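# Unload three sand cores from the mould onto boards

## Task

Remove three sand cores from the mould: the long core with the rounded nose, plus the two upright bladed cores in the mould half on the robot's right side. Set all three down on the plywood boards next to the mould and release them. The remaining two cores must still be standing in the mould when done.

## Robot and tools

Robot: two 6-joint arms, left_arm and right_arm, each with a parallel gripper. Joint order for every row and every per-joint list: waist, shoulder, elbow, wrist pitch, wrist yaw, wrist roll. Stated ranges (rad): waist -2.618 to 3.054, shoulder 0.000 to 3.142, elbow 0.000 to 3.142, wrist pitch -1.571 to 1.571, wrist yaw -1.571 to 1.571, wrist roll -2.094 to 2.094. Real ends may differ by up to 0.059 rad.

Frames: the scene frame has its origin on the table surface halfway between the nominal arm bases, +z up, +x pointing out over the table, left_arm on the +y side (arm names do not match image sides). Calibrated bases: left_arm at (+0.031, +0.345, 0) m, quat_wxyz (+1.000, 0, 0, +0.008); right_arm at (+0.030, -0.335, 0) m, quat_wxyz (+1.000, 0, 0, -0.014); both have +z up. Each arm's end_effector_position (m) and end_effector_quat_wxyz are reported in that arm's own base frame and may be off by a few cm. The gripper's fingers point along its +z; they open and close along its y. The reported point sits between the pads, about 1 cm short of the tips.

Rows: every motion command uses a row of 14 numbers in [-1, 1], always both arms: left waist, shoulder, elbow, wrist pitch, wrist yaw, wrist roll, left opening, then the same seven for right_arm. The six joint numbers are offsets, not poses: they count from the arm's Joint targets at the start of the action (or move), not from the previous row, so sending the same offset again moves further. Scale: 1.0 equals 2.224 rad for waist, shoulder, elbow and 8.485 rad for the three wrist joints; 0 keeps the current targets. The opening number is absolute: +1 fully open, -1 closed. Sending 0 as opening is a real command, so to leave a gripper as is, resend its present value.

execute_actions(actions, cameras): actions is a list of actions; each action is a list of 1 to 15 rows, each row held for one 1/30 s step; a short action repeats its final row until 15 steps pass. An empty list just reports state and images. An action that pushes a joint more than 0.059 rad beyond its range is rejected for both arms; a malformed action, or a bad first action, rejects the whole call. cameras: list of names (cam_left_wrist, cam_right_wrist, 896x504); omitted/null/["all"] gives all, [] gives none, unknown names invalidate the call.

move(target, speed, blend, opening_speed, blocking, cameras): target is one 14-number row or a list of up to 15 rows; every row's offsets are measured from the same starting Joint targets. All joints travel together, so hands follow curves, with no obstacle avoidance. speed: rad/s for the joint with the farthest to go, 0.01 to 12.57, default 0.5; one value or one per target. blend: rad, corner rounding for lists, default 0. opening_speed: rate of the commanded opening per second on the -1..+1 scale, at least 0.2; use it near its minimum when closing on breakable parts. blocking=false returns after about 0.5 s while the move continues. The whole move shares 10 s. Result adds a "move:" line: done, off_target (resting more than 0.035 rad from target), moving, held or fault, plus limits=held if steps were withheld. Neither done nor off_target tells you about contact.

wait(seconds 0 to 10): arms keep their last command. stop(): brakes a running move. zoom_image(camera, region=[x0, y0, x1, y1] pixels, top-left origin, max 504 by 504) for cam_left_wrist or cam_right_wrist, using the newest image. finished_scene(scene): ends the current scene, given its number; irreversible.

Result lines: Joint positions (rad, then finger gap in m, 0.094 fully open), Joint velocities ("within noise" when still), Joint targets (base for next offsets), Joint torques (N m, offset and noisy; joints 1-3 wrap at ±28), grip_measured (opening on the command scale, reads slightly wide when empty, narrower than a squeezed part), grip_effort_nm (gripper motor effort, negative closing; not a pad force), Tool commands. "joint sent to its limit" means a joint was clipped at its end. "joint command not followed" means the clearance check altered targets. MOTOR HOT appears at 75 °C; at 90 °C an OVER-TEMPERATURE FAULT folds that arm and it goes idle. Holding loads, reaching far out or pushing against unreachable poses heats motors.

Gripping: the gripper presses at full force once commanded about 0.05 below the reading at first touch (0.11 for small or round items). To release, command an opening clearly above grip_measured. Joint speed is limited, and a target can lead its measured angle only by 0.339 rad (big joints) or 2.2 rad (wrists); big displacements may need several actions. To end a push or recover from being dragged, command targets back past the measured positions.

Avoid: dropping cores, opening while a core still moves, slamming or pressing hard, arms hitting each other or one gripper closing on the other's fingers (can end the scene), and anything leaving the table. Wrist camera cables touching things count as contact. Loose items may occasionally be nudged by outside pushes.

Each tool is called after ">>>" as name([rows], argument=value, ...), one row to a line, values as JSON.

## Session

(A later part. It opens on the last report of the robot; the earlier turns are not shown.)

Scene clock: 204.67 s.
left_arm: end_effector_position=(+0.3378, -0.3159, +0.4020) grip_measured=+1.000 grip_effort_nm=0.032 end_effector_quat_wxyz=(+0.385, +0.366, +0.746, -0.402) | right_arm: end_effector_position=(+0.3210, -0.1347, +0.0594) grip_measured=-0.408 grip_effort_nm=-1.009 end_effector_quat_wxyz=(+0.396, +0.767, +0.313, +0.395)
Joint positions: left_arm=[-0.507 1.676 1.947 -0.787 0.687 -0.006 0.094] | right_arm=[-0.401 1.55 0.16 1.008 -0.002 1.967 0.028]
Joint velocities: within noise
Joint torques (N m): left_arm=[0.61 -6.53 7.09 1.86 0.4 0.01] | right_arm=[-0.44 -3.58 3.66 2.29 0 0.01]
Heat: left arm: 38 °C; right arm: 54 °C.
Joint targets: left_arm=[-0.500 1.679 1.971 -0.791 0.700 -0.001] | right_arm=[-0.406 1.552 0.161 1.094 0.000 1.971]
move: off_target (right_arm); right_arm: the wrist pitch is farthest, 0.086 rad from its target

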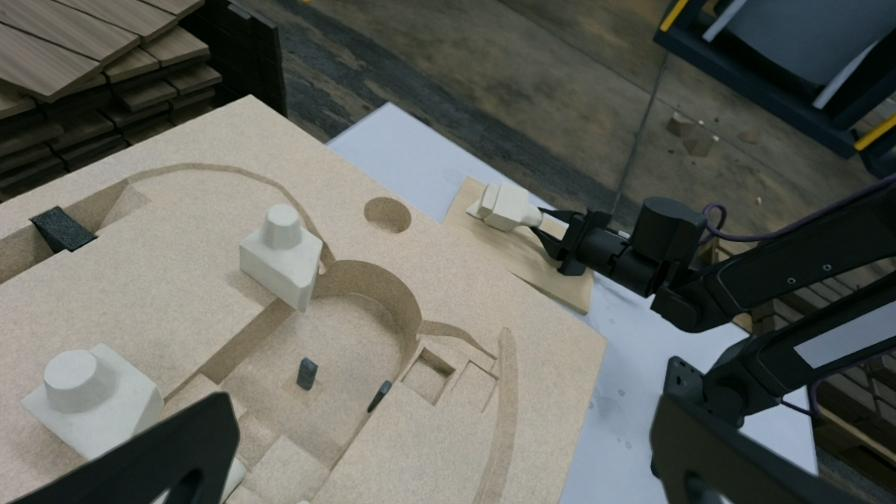

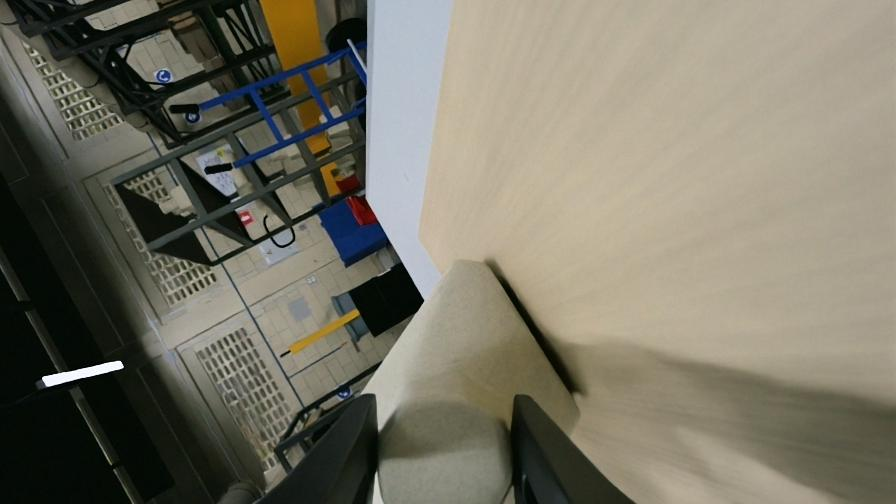

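>>> move(target=[0,0,0,0,0,0,1,0.0,0.028,-0.005,0.0065,0,0,-0.6], speed=0.12)

>>> zoom_image(camera="cam_left_wrist", region=[450, 160, 600, 270])

Scene clock: 209.27 s.
left_arm: end_effector_position=(+0.3378, -0.3159, +0.4020) grip_measured=+1.000 grip_effort_nm=0.022 end_effector_quat_wxyz=(+0.385, +0.366, +0.746, -0.402) | right_arm: end_effector_position=(+0.3218, -0.1350, +0.0556) grip_measured=-0.408 grip_effort_nm=-1.004 end_effector_quat_wxyz=(+0.399, +0.765, +0.311, +0.399)
Joint positions: left_arm=[-0.507 1.676 1.947 -0.787 0.687 -0.006 0.094] | right_arm=[-0.401 1.609 0.151 1.087 -0.002 1.97 0.028]
Joint velocities: within noise
Joint torques (N m): left_arm=[0.5 -6.54 6.97 1.86 0.39 0.01] | right_arm=[-0.43 -3.4 3.08 2.11 0.01 -0.03]
Heat: left arm: 38 °C; right arm: 54 °C.
Joint targets: left_arm=[-0.500 1.679 1.971 -0.791 0.700 -0.001] | right_arm=[-0.406 1.614 0.149 1.149 0.000 1.971]
move: off_target (right_arm); right_arm: the wrist pitch is farthest, 0.062 rad from its target

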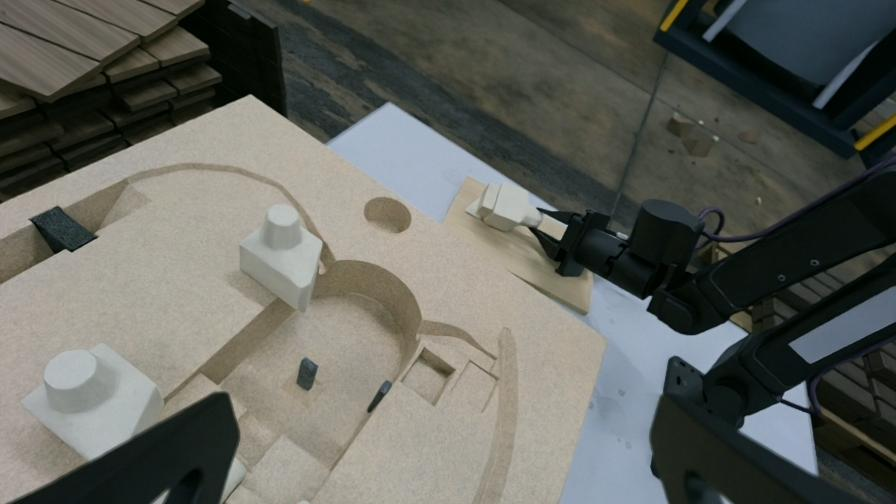

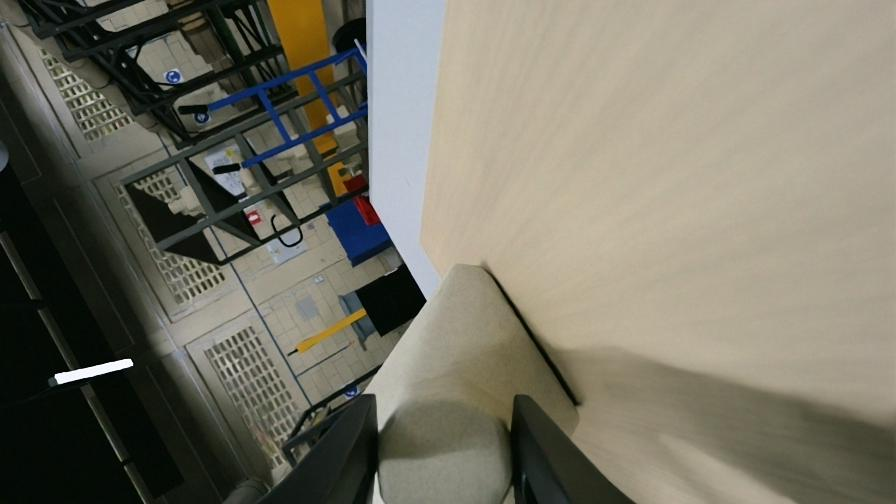

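Scaled by 3.360.

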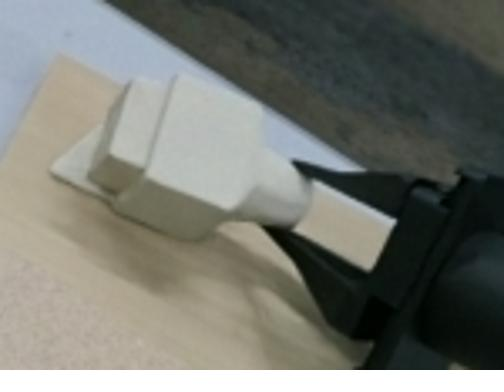

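>>> move(target=[0,0,0,0,0,0,1,0.0,0.028,-0.005,0.0065,0,0,-0.6], speed=0.12)

>>> zoom_image(camera="cam_left_wrist", region=[450, 160, 600, 270])

Scene clock: 213.73 s.
left_arm: end_effector_position=(+0.3378, -0.3159, +0.4020) grip_measured=+1.000 grip_effort_nm=0.022 end_effector_quat_wxyz=(+0.385, +0.366, +0.746, -0.402) | right_arm: end_effector_position=(+0.3223, -0.1361, +0.0541) grip_measured=-0.408 grip_effort_nm=-1.004 end_effector_quat_wxyz=(+0.408, +0.758, +0.312, +0.401)
Joint positions: left_arm=[-0.507 1.676 1.947 -0.787 0.687 -0.006 0.094] | right_arm=[-0.401 1.664 0.142 1.17 0.003 1.958 0.028]
Joint velocities: within noise
Joint torques (N m): left_arm=[0.55 -6.5 7.08 1.88 0.39 0.01] | right_arm=[-0.46 -3.07 2.63 1.84 -0.04 0.11]
Heat: left arm: 38 °C; right arm: 53 °C.
Joint targets: left_arm=[-0.500 1.679 1.971 -0.791 0.700 -0.001] | right_arm=[-0.406 1.677 0.138 1.204 0.000 1.971]
move: done

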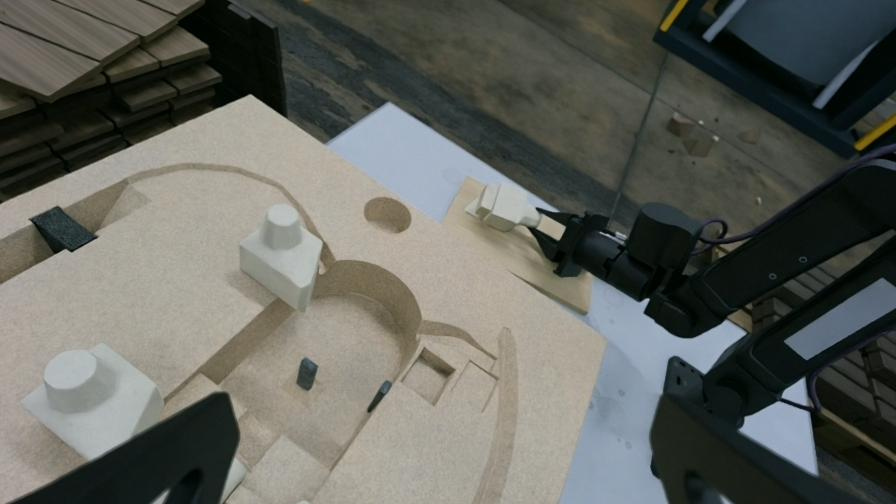

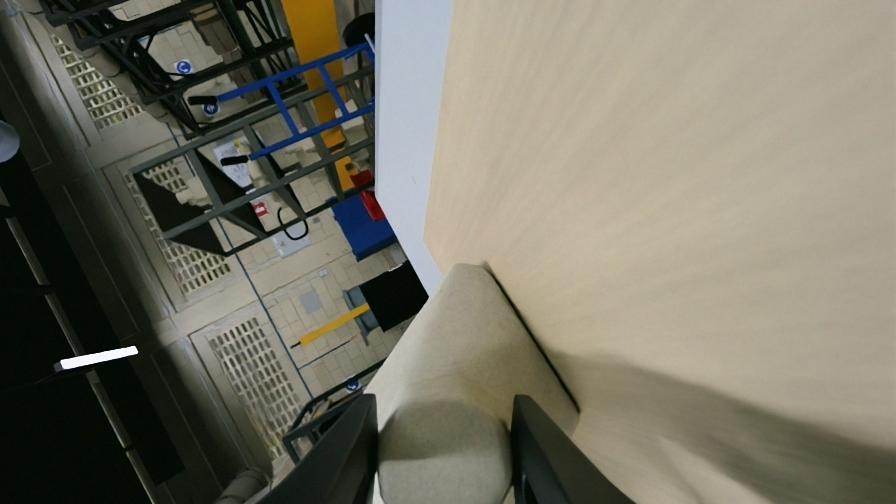

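Scaled by 3.360.

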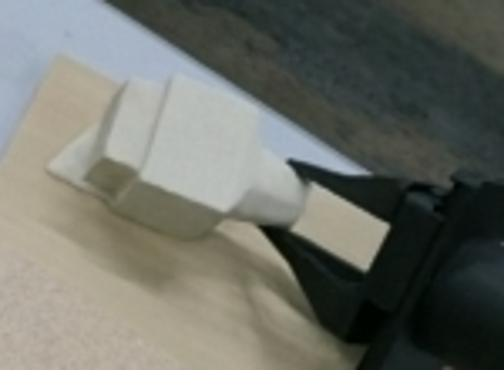

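>>> move(target=[0,0,0,0,0,0,1,0.0,-0.003,0.0,-0.003,0,0,-0.2], opening_speed=0.4)

>>> zoom_image(camera="cam_left_wrist", region=[450, 160, 600, 270])

Scene clock: 218.57 s.
left_arm: end_effector_position=(+0.3378, -0.3159, +0.4020) grip_measured=+1.000 grip_effort_nm=0.032 end_effector_quat_wxyz=(+0.385, +0.366, +0.746, -0.402) | right_arm: end_effector_position=(+0.3226, -0.1363, +0.0549) grip_measured=-0.203 grip_effort_nm=0.173 end_effector_quat_wxyz=(+0.408, +0.758, +0.309, +0.403)
Joint positions: left_arm=[-0.507 1.676 1.947 -0.787 0.687 -0.006 0.094] | right_arm=[-0.401 1.664 0.142 1.173 0.003 1.964 0.037]
Joint velocities: within noise
Joint torques (N m): left_arm=[0.58 -6.46 6.99 1.88 0.4 0.01] | right_arm=[-0.44 -3.59 2.65 1.57 -0.04 0.04]
Heat: left arm: 39 °C; right arm: 51 °C.
Joint targets: left_arm=[-0.500 1.679 1.971 -0.791 0.700 -0.001] | right_arm=[-0.406 1.670 0.138 1.179 0.000 1.971]
move: done

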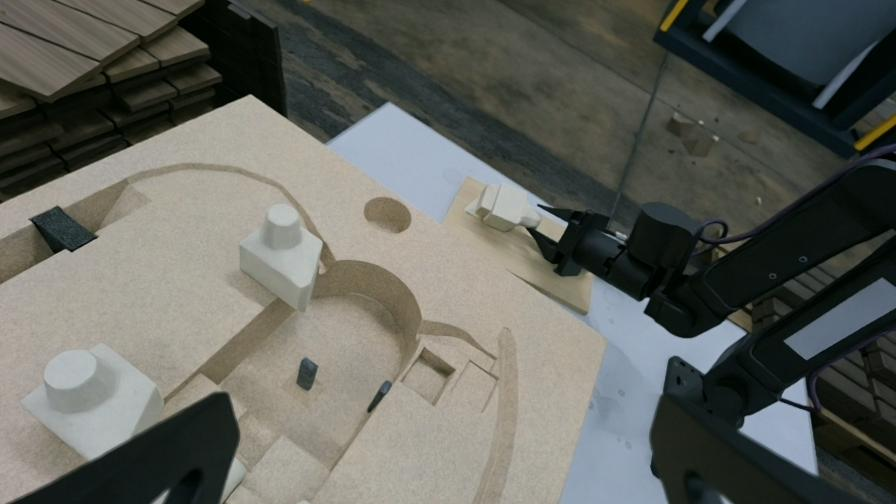

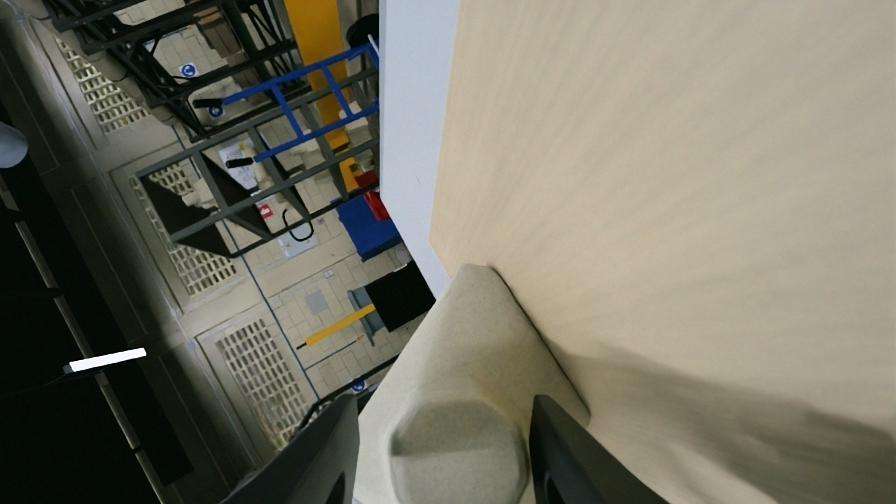

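Scaled by 3.360.

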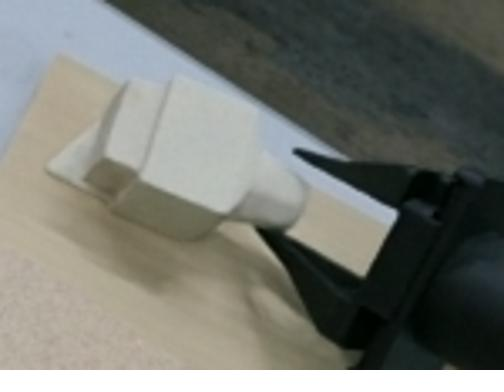

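>>> move([
  [0,0,0,0,0,0,1,0.0,-0.2846,-0.051,-0.0608,0,0,-0.2],
  [0.0,0,0,0,0,0,1,0.0,-0.4456,0.1094,-0.145,0,-0.2322,-0.2],
], speed=[0.4,1.0])

Scene clock: 262.63 s.
left_arm: end_effector_position=(+0.3378, -0.3159, +0.4020) grip_measured=+1.000 grip_effort_nm=0.032 end_effector_quat_wxyz=(+0.385, +0.366, +0.746, -0.402) | right_arm: end_effector_position=(+0.2743, -0.1145, +0.1672) grip_measured=-0.203 grip_effort_nm=0.154 end_effector_quat_wxyz=(+0.546, +0.168, +0.813, -0.107)
Joint positions: left_arm=[-0.507 1.676 1.947 -0.787 0.687 -0.006 0.094] | right_arm=[-0.401 0.689 0.35 -0.05 -0.004 0.008 0.037]
Joint velocities: within noise
Joint torques (N m): left_arm=[0.55 -6.57 7.01 1.87 0.39 0] | right_arm=[-0.42 -1.13 8.96 1.5 0.02 -0.09]
Heat: left arm: 39 °C; right arm: 47 °C.
Joint targets: left_arm=[-0.500 1.679 1.971 -0.791 0.700 -0.001] | right_arm=[-0.406 0.679 0.382 -0.052 0.000 0.001]
move: done

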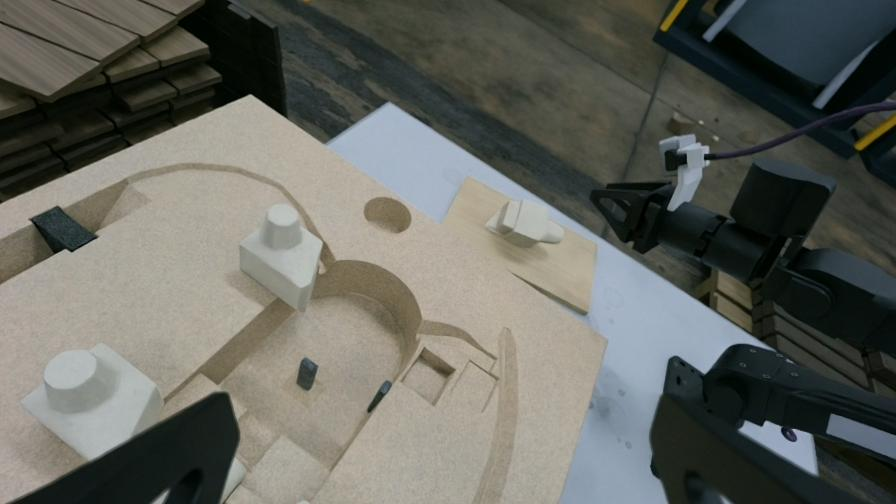

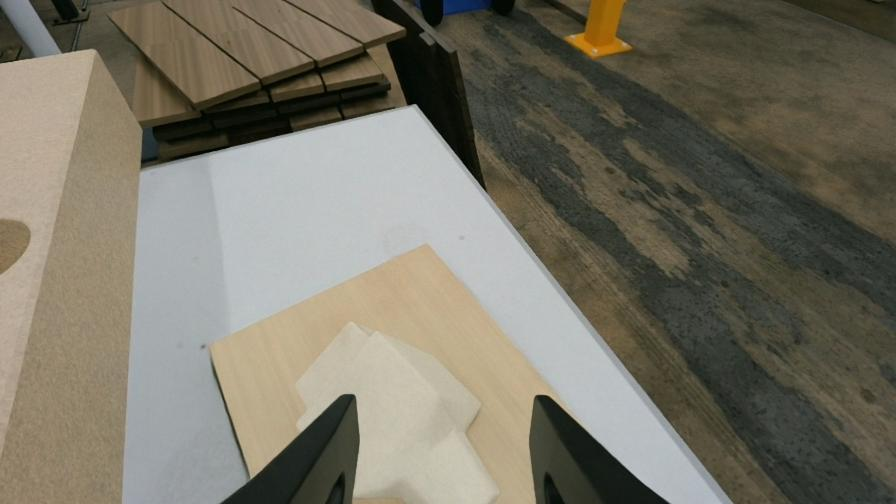

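>>> move([
  [0,0,0,0,0,0,1,0.3174,0.1443,0.2779,-0.041,0,0,0.5],
  [0,0,0,0,0,0,1,0.4892,0.411,0.240,0.0494,0.0735,0.0247,0.5],
], speed=1.2, blend=0.15)

Scene clock: 277.97 s.
left_arm: end_effector_position=(+0.3378, -0.3159, +0.4020) grip_measured=+1.000 grip_effort_nm=0.027 end_effector_quat_wxyz=(+0.385, +0.366, +0.746, -0.402) | right_arm: end_effector_position=(+0.4202, +0.2091, +0.2055) grip_measured=+0.497 grip_effort_nm=0.173 end_effector_quat_wxyz=(+0.604, -0.016, +0.796, +0.010)
Joint positions: left_arm=[-0.507 1.676 1.947 -0.787 0.687 -0.006 0.094] | right_arm=[0.681 1.592 0.918 0.338 0.616 0.196 0.07]
Joint velocities: within noise
Joint torques (N m): left_arm=[0.55 -6.54 7.02 1.88 0.38 0] | right_arm=[0.31 -6.3 5.79 1.67 0.17 0.14]
Heat: left arm: 39 °C; right arm: 48 °C.
Joint targets: left_arm=[-0.500 1.679 1.971 -0.791 0.700 -0.001] | right_arm=[0.682 1.593 0.916 0.367 0.623 0.210]
move: done

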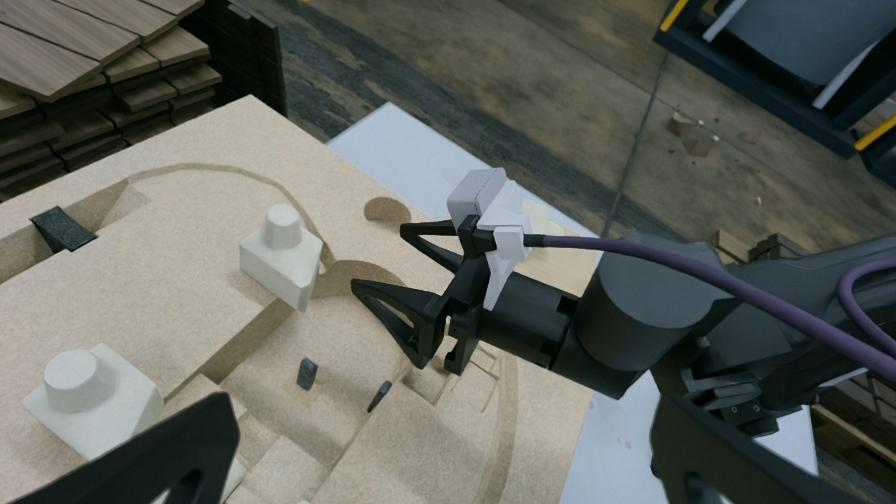

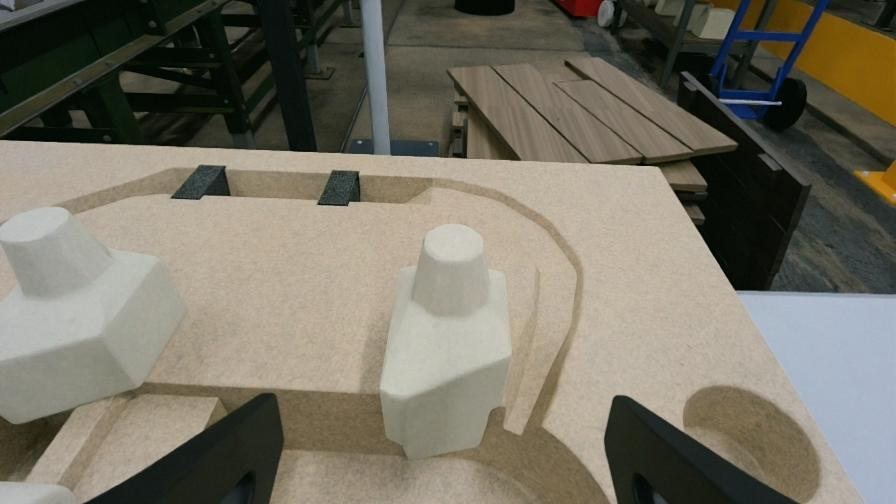

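>>> move([
  [0,0,0,0,0,0,1,-0.0721,0.153,0.1488,0.0011,-0.0182,-0.0054,0.5],
  [0,0,0,0,0,0,1,-0.0721,0.153,0.1488,0.0011,-0.0182,-0.0054,-0.6],
], speed=0.5, opening_speed=0.9)

Scene clock: 288.53 s.
left_arm: end_effector_position=(+0.3378, -0.3159, +0.4020) grip_measured=+1.000 grip_effort_nm=0.022 end_effector_quat_wxyz=(+0.385, +0.366, +0.746, -0.402) | right_arm: end_effector_position=(+0.5172, +0.2059, +0.1730) grip_measured=-0.444 grip_effort_nm=-1.004 end_effector_quat_wxyz=(+0.587, -0.011, +0.810, +0.007)
Joint positions: left_arm=[-0.507 1.676 1.947 -0.787 0.687 -0.006 0.094] | right_arm=[0.522 1.922 1.215 0.35 0.47 0.166 0.026]
Joint velocities: within noise
Joint torques (N m): left_arm=[0.53 -6.64 6.99 1.89 0.39 0] | right_arm=[-0.09 -8.16 8.43 1.69 0.08 -0.06]
Heat: left arm: 39 °C; right arm: 48 °C.
Joint targets: left_arm=[-0.500 1.679 1.971 -0.791 0.700 -0.001] | right_arm=[0.522 1.933 1.247 0.377 0.469 0.164]
move: done

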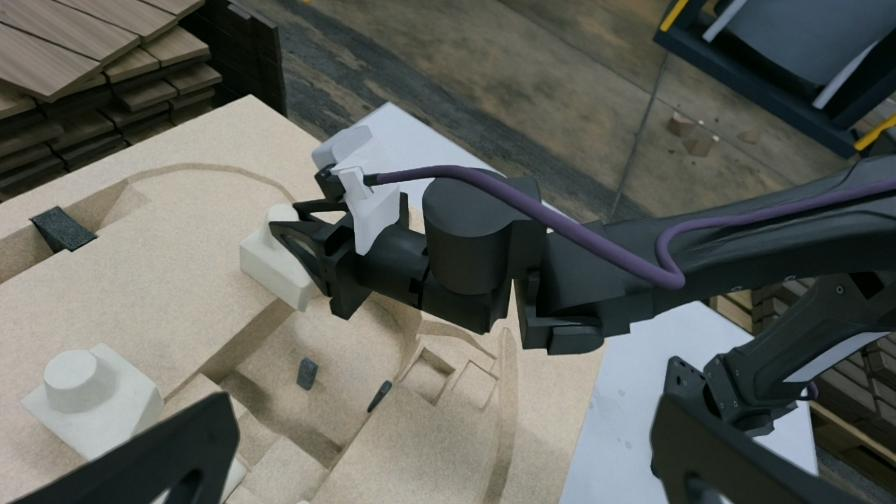

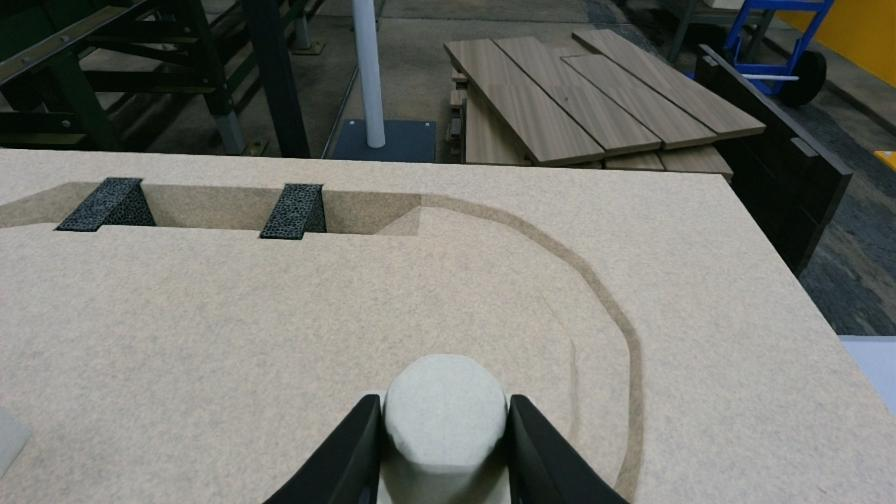

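>>> move([
  [0,0,0,0,0,0,1,0,-0.0301,0.0588,-0.0199,0,0,-0.6],
  [0,0,0,0,0,0,1,0,-0.0448,0.1305,-0.039,0,0,-0.6],
], speed=0.3)

Scene clock: 294.17 s.
left_arm: end_effector_position=(+0.3378, -0.3159, +0.4020) grip_measured=+1.000 grip_effort_nm=0.037 end_effector_quat_wxyz=(+0.385, +0.366, +0.746, -0.402) | right_arm: end_effector_position=(+0.5260, +0.2125, +0.2356) grip_measured=-0.444 grip_effort_nm=-1.009 end_effector_quat_wxyz=(+0.564, -0.022, +0.825, -0.002)
Joint positions: left_arm=[-0.507 1.676 1.947 -0.787 0.687 -0.006 0.094] | right_arm=[0.522 1.89 1.489 -0.017 0.462 0.166 0.026]
Joint velocities: within noise
Joint torques (N m): left_arm=[0.58 -6.63 7.04 1.88 0.38 0.03] | right_arm=[-0.06 -13.83 10.21 2.01 0.15 -0.06]
Heat: left arm: 39 °C; right arm: 49 °C.
Joint targets: left_arm=[-0.500 1.679 1.971 -0.791 0.700 -0.001] | right_arm=[0.522 1.834 1.537 0.046 0.469 0.164]
move: off_target (right_arm); right_arm: the wrist pitch is farthest, 0.063 rad from its target

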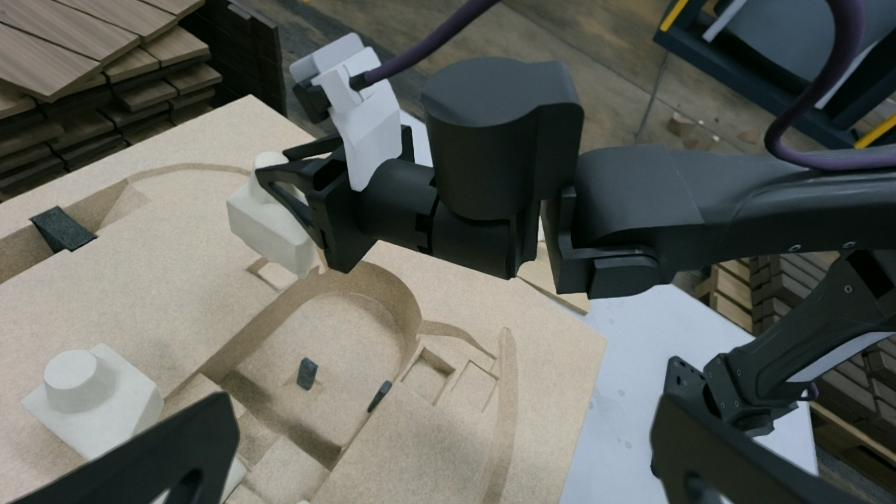

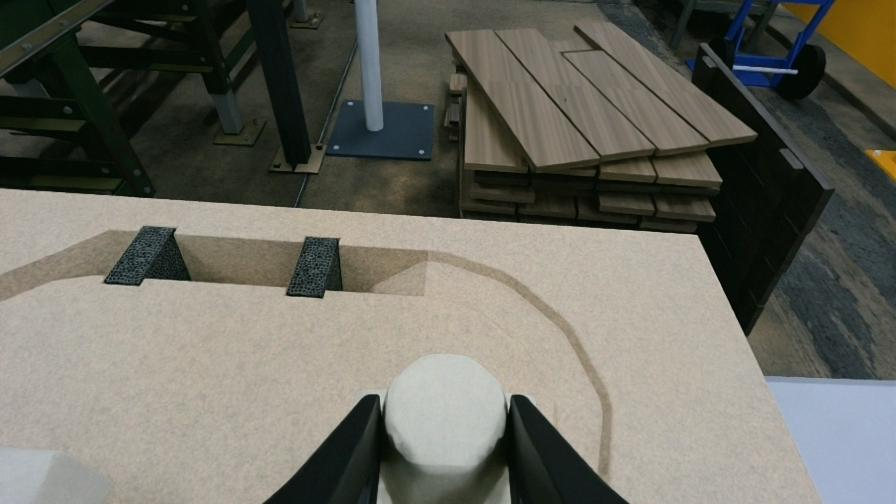

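>>> move([
  [0,0,0,0,0,0,1,0,-0.2023,-0.095,-0.0303,0,0,-0.6],
  [0,0,0,0,0,0,1,-0.427,-0.3701,-0.1974,-0.0985,-0.0553,-0.0193,-0.6],
], speed=[0.6,0.9], blend=0.1)

Scene clock: 307.57 s.
left_arm: end_effector_position=(+0.3378, -0.3159, +0.4020) grip_measured=+1.000 grip_effort_nm=0.027 end_effector_quat_wxyz=(+0.385, +0.366, +0.746, -0.402) | right_arm: end_effector_position=(+0.2775, -0.1252, +0.2458) grip_measured=-0.444 grip_effort_nm=-1.009 end_effector_quat_wxyz=(+0.379, +0.198, +0.900, -0.083)
Joint positions: left_arm=[-0.507 1.676 1.947 -0.787 0.687 -0.006 0.094] | right_arm=[-0.423 1.036 1.093 -0.83 0.007 0.008 0.026]
Joint velocities: within noise
Joint torques (N m): left_arm=[0.49 -6.61 6.94 1.89 0.38 0.01] | right_arm=[-0.4 -4.05 6.32 1.6 -0.07 -0.12]
Heat: left arm: 39 °C; right arm: 49 °C.
Joint targets: left_arm=[-0.500 1.679 1.971 -0.791 0.700 -0.001] | right_arm=[-0.428 1.010 1.098 -0.790 0.000 0.001]
move: off_target (right_arm); right_arm: the wrist pitch is farthest, 0.040 rad from its target

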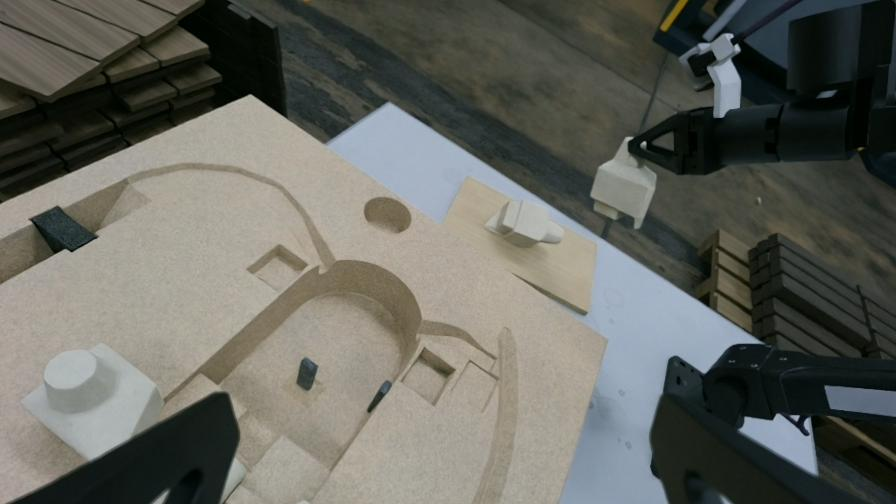

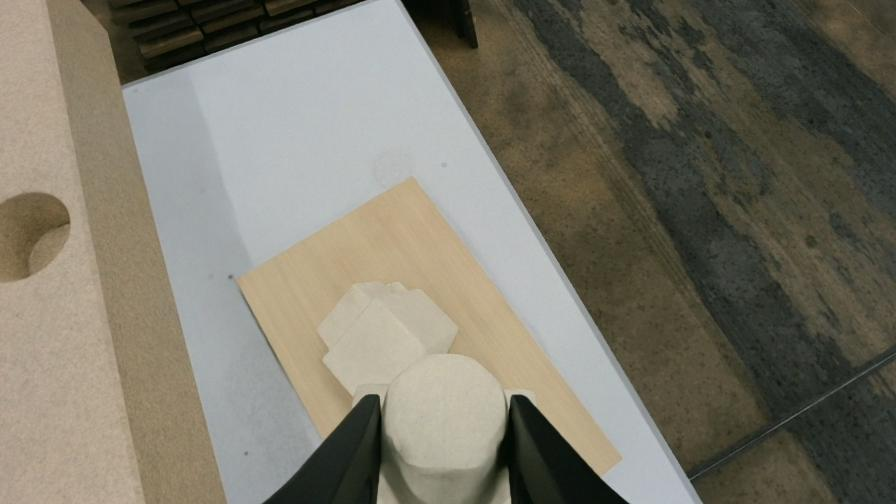

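>>> move([
  [0,0,0,0,0,0,1,0.1277,0,0,-0.0471,0.0106,-0.0329,-0.6],
  [0,0,0,0,0,0,1,0.1277,0.4856,0.323,-0.0873,0.0106,-0.0329,-0.6],
], speed=[0.6,0.6], blend=0.05)

>>> zoom_image(camera="cam_left_wrist", region=[430, 150, 710, 340])

Scene clock: 333.47 s.
left_arm: end_effector_position=(+0.3378, -0.3159, +0.4020) grip_measured=+1.000 grip_effort_nm=0.032 end_effector_quat_wxyz=(+0.385, +0.366, +0.746, -0.402) | right_arm: end_effector_position=(+0.3400, -0.0635, +0.1034) grip_measured=-0.444 grip_effort_nm=-1.009 end_effector_quat_wxyz=(-0.110, -0.066, +0.992, -0.019)
Joint positions: left_arm=[-0.507 1.676 1.947 -0.787 0.687 -0.006 0.094] | right_arm=[-0.145 2.063 1.801 -1.517 0.083 -0.27 0.026]
Joint velocities: within noise
Joint torques (N m): left_arm=[0.58 -6.57 6.97 1.87 0.38 -0.01] | right_arm=[0.05 -6.89 5.98 -0.35 0.09 -0.13]
Heat: left arm: 40 °C; right arm: 48 °C.
Joint targets: left_arm=[-0.500 1.679 1.971 -0.791 0.700 -0.001] | right_arm=[-0.144 2.091 1.816 -1.531 0.090 -0.278]
move: done

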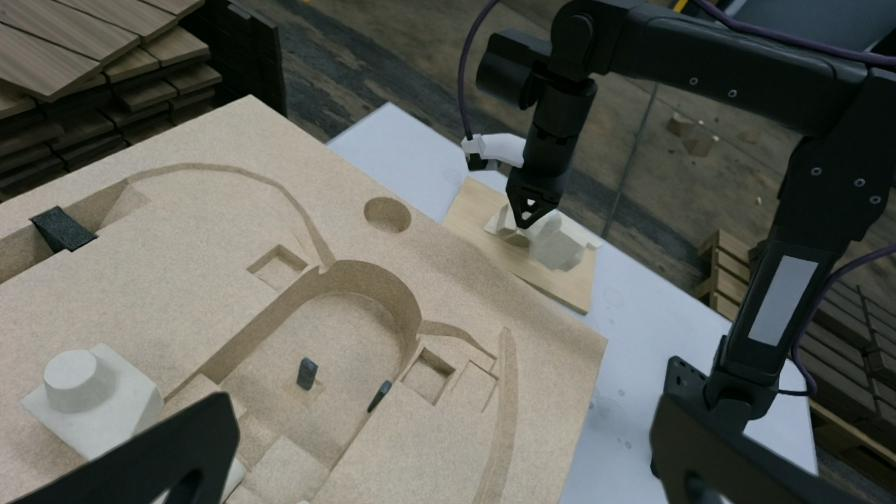

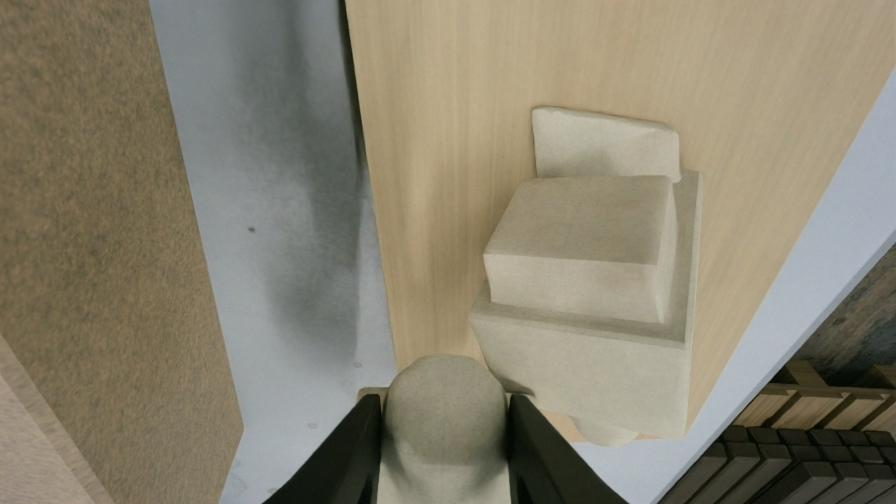

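Scaled by 1.800.

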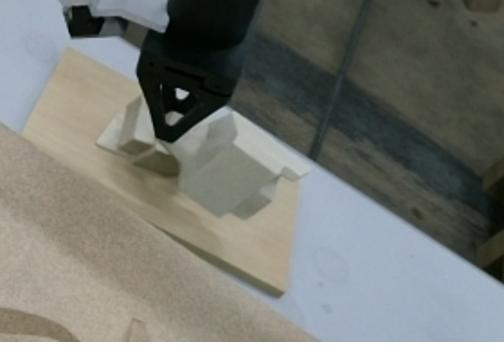

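>>> move(target=[0,0,0,0,0,0,1,0,0.0288,-0.0472,0.0094,0,0,-0.6], speed=0.2)

>>> zoom_image(camera="cam_left_wrist", region=[430, 150, 640, 340])

Scene clock: 342.50 s.
left_arm: end_effector_position=(+0.3378, -0.3158, +0.4020) grip_measured=+1.000 grip_effort_nm=0.037 end_effector_quat_wxyz=(+0.385, +0.366, +0.746, -0.402) | right_arm: end_effector_position=(+0.3239, -0.0554, +0.0550) grip_measured=-0.444 grip_effort_nm=-1.004 end_effector_quat_wxyz=(-0.174, -0.069, +0.982, +0.005)
Joint positions: left_arm=[-0.507 1.676 1.947 -0.787 0.687 -0.006 0.094] | right_arm=[-0.139 2.153 1.711 -1.473 0.062 -0.269 0.026]
Joint velocities: within noise
Joint torques (N m): left_arm=[0.58 -6.56 7.01 1.88 0.38 -0.01] | right_arm=[-0.42 -9.29 4.53 -0.27 0.3 -0.13]
Heat: left arm: 40 °C; right arm: 46 °C.
Joint targets: left_arm=[-0.500 1.679 1.971 -0.791 0.700 -0.001] | right_arm=[-0.144 2.155 1.711 -1.451 0.090 -0.278]
move: done

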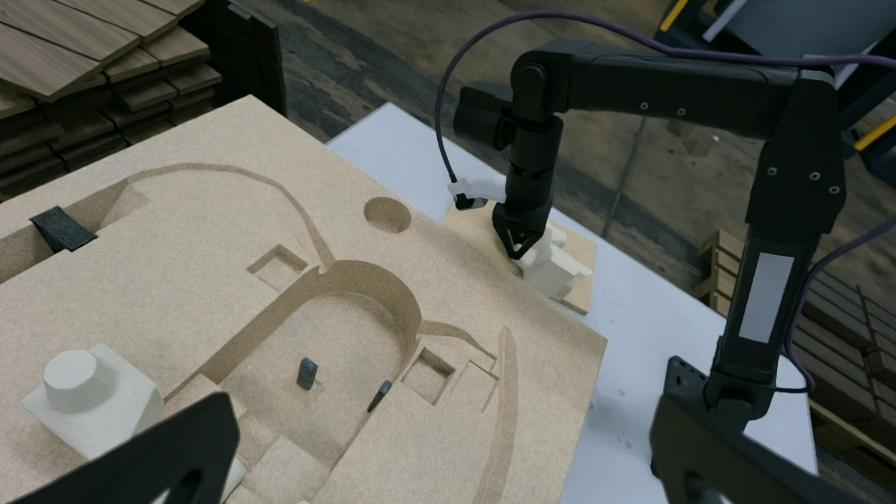

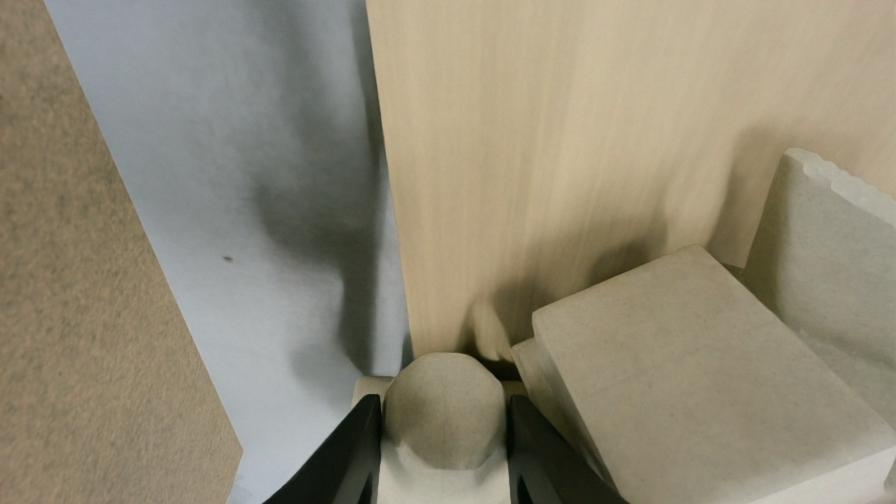

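Scaled by 2.400.

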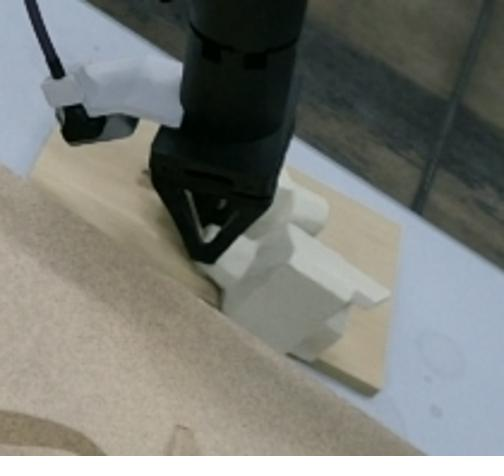

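>>> move([
  [0,0,0,0,0,0,1,0.015,0,0,0,0,0,-0.6],
  [0,0,0,0,0,0,1,0.015,-0.025,0.0472,-0.0094,0,0,-0.6],
  [0,0,0,0,0,0,1,0.015,-0.35,-0.15,0.06,0,0,-0.6],
], speed=[0.1,0.3,0.7])

>>> zoom_image(camera="cam_left_wrist", region=[430, 150, 640, 340])

Scene clock: 348.93 s.
left_arm: end_effector_position=(+0.3378, -0.3158, +0.4020) grip_measured=+1.000 grip_effort_nm=0.037 end_effector_quat_wxyz=(+0.385, +0.366, +0.746, -0.402) | right_arm: end_effector_position=(+0.3476, -0.0528, +0.2210) grip_measured=-0.444 grip_effort_nm=-1.009 end_effector_quat_wxyz=(+0.259, -0.065, +0.960, -0.089)
Joint positions: left_arm=[-0.507 1.676 1.947 -0.787 0.687 -0.006 0.094] | right_arm=[-0.114 1.401 1.375 -0.994 0.078 -0.271 0.026]
Joint velocities: within noise
Joint torques (N m): left_arm=[0.55 -6.65 6.94 1.92 0.37 0] | right_arm=[0.32 -6.67 6.04 1.41 0.14 -0.11]
Heat: left arm: 40 °C; right arm: 45 °C.
Joint targets: left_arm=[-0.500 1.679 1.971 -0.791 0.700 -0.001] | right_arm=[-0.111 1.376 1.378 -0.942 0.090 -0.278]
move: off_target (right_arm); right_arm: the wrist pitch is farthest, 0.052 rad from its target

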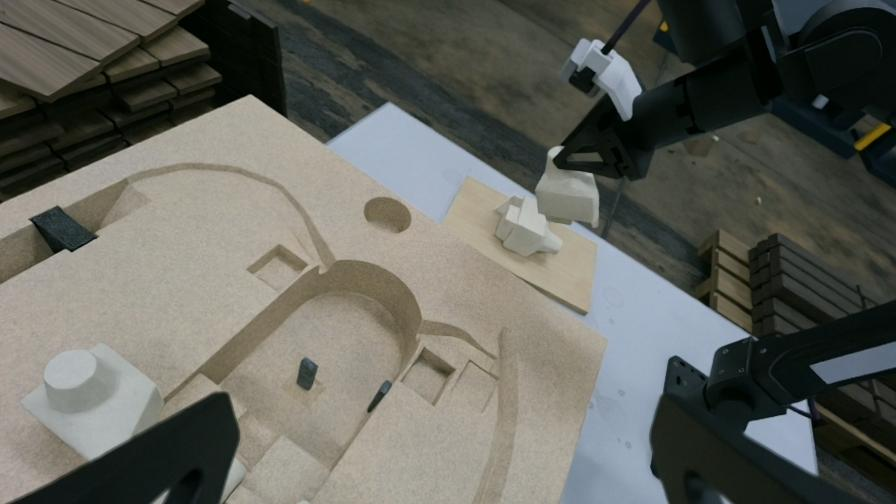

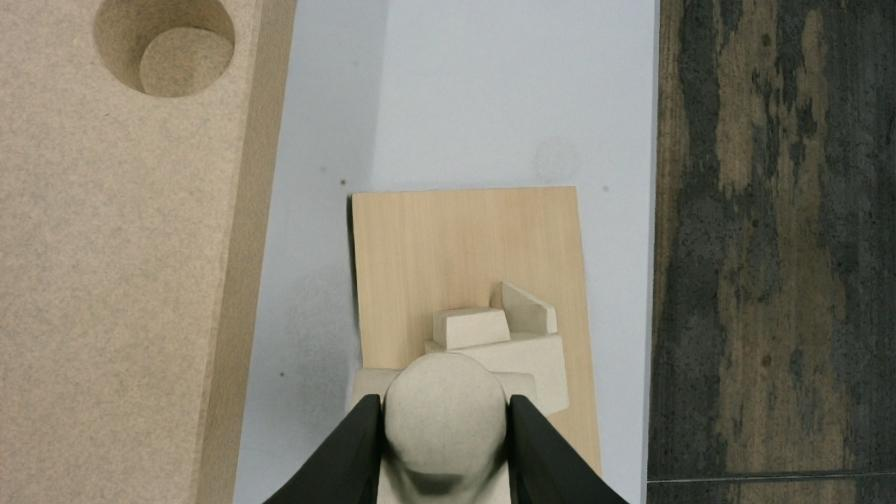

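Scaled by 2.400.

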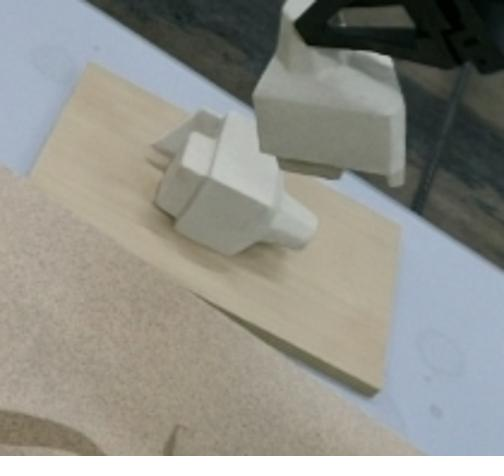

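>>> move(target=[-0.0097,-0.1027,-0.3853,0.0674,-0.0825,0,1,0,0,0,0,0,0,-0.6], speed=0.8)

Scene clock: 377.97 s.
left_arm: end_effector_position=(+0.3928, -0.2220, +0.2086) grip_measured=+1.000 grip_effort_nm=0.032 end_effector_quat_wxyz=(+0.447, +0.224, +0.857, -0.123) | right_arm: end_effector_position=(+0.3480, -0.0529, +0.2212) grip_measured=-0.444 grip_effort_nm=-1.004 end_effector_quat_wxyz=(+0.260, -0.065, +0.959, -0.089)
Joint positions: left_arm=[-0.513 1.483 1.118 -0.243 0.01 -0.006 0.094] | right_arm=[-0.114 1.401 1.375 -0.992 0.078 -0.271 0.026]
Joint velocities: within noise
Joint torques (N m): left_arm=[-0.68 -8.17 5.41 2.22 -0.09 0] | right_arm=[0.31 -6.65 6.04 1.41 0.14 -0.12]
Heat: left arm: 40 °C; right arm: 47 °C.
Joint targets: left_arm=[-0.522 1.450 1.114 -0.219 0.000 -0.001] | right_arm=[-0.111 1.376 1.378 -0.942 0.090 -0.278]
move: off_target (right_arm); right_arm: the wrist pitch is farthest, 0.050 rad from its target

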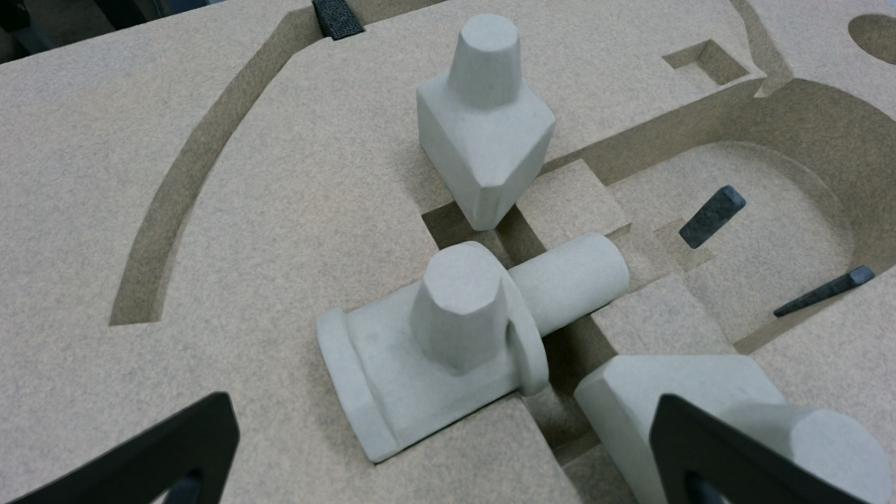

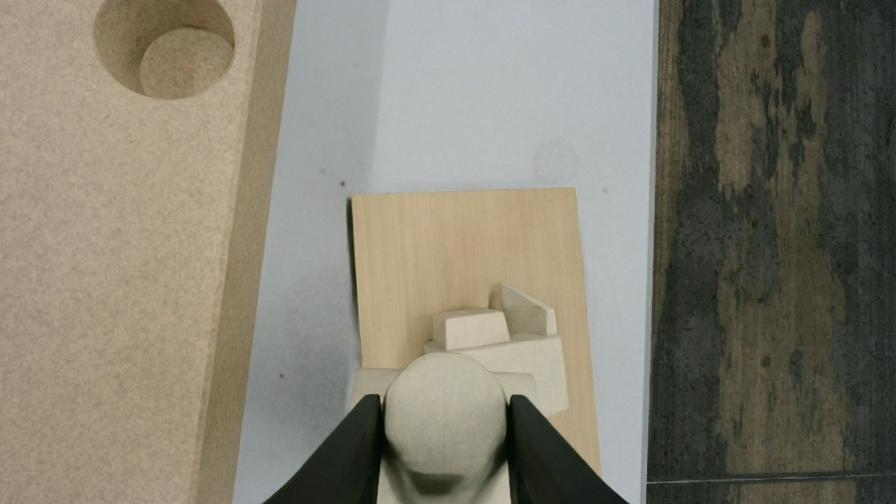

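>>> move([
  [0.02,0.03,0.2,-0.02,0.0,0,0.7,0,0,0,0,0,0,-0.6],
  [0.1261,0.229,0.2991,-0.05,0.1048,0.087,0.7,0,0,0,0,0,0,-0.6],
], speed=0.9, blend=0.1)

Scene clock: 405.70 s.
left_arm: end_effector_position=(+0.4476, -0.2492, +0.2379) grip_measured=+0.702 grip_effort_nm=-0.081 end_effector_quat_wxyz=(+0.411, +0.527, +0.680, -0.301) | right_arm: end_effector_position=(+0.3481, -0.0529, +0.2213) grip_measured=-0.444 grip_effort_nm=-0.999 end_effector_quat_wxyz=(+0.260, -0.065, +0.959, -0.089)
Joint positions: left_arm=[-0.243 1.948 1.754 -0.639 0.863 0.724 0.08] | right_arm=[-0.114 1.401 1.375 -0.992 0.078 -0.271 0.026]
Joint velocities: within noise
Joint torques (N m): left_arm=[0.13 -8.54 7.65 1.52 0.69 0.1] | right_arm=[0.34 -6.67 6.02 1.41 0.14 -0.12]
Heat: left arm: 43 °C; right arm: 47 °C.
Joint targets: left_arm=[-0.241 1.960 1.780 -0.643 0.889 0.738] | right_arm=[-0.111 1.376 1.378 -0.942 0.090 -0.278]
move: off_target (right_arm); right_arm: the wrist pitch is farthest, 0.050 rad from its target

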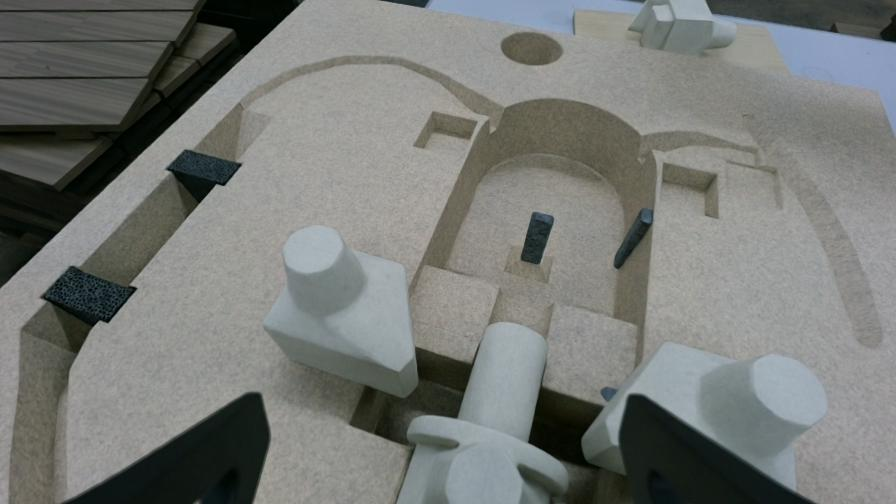

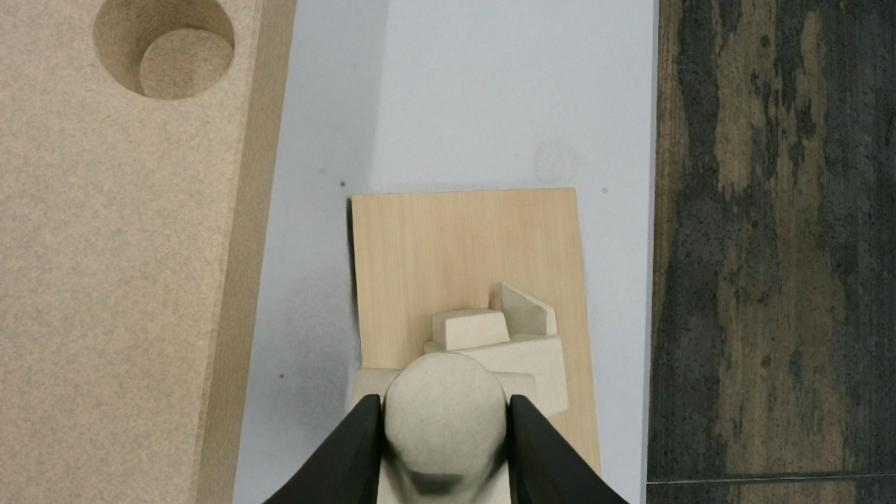

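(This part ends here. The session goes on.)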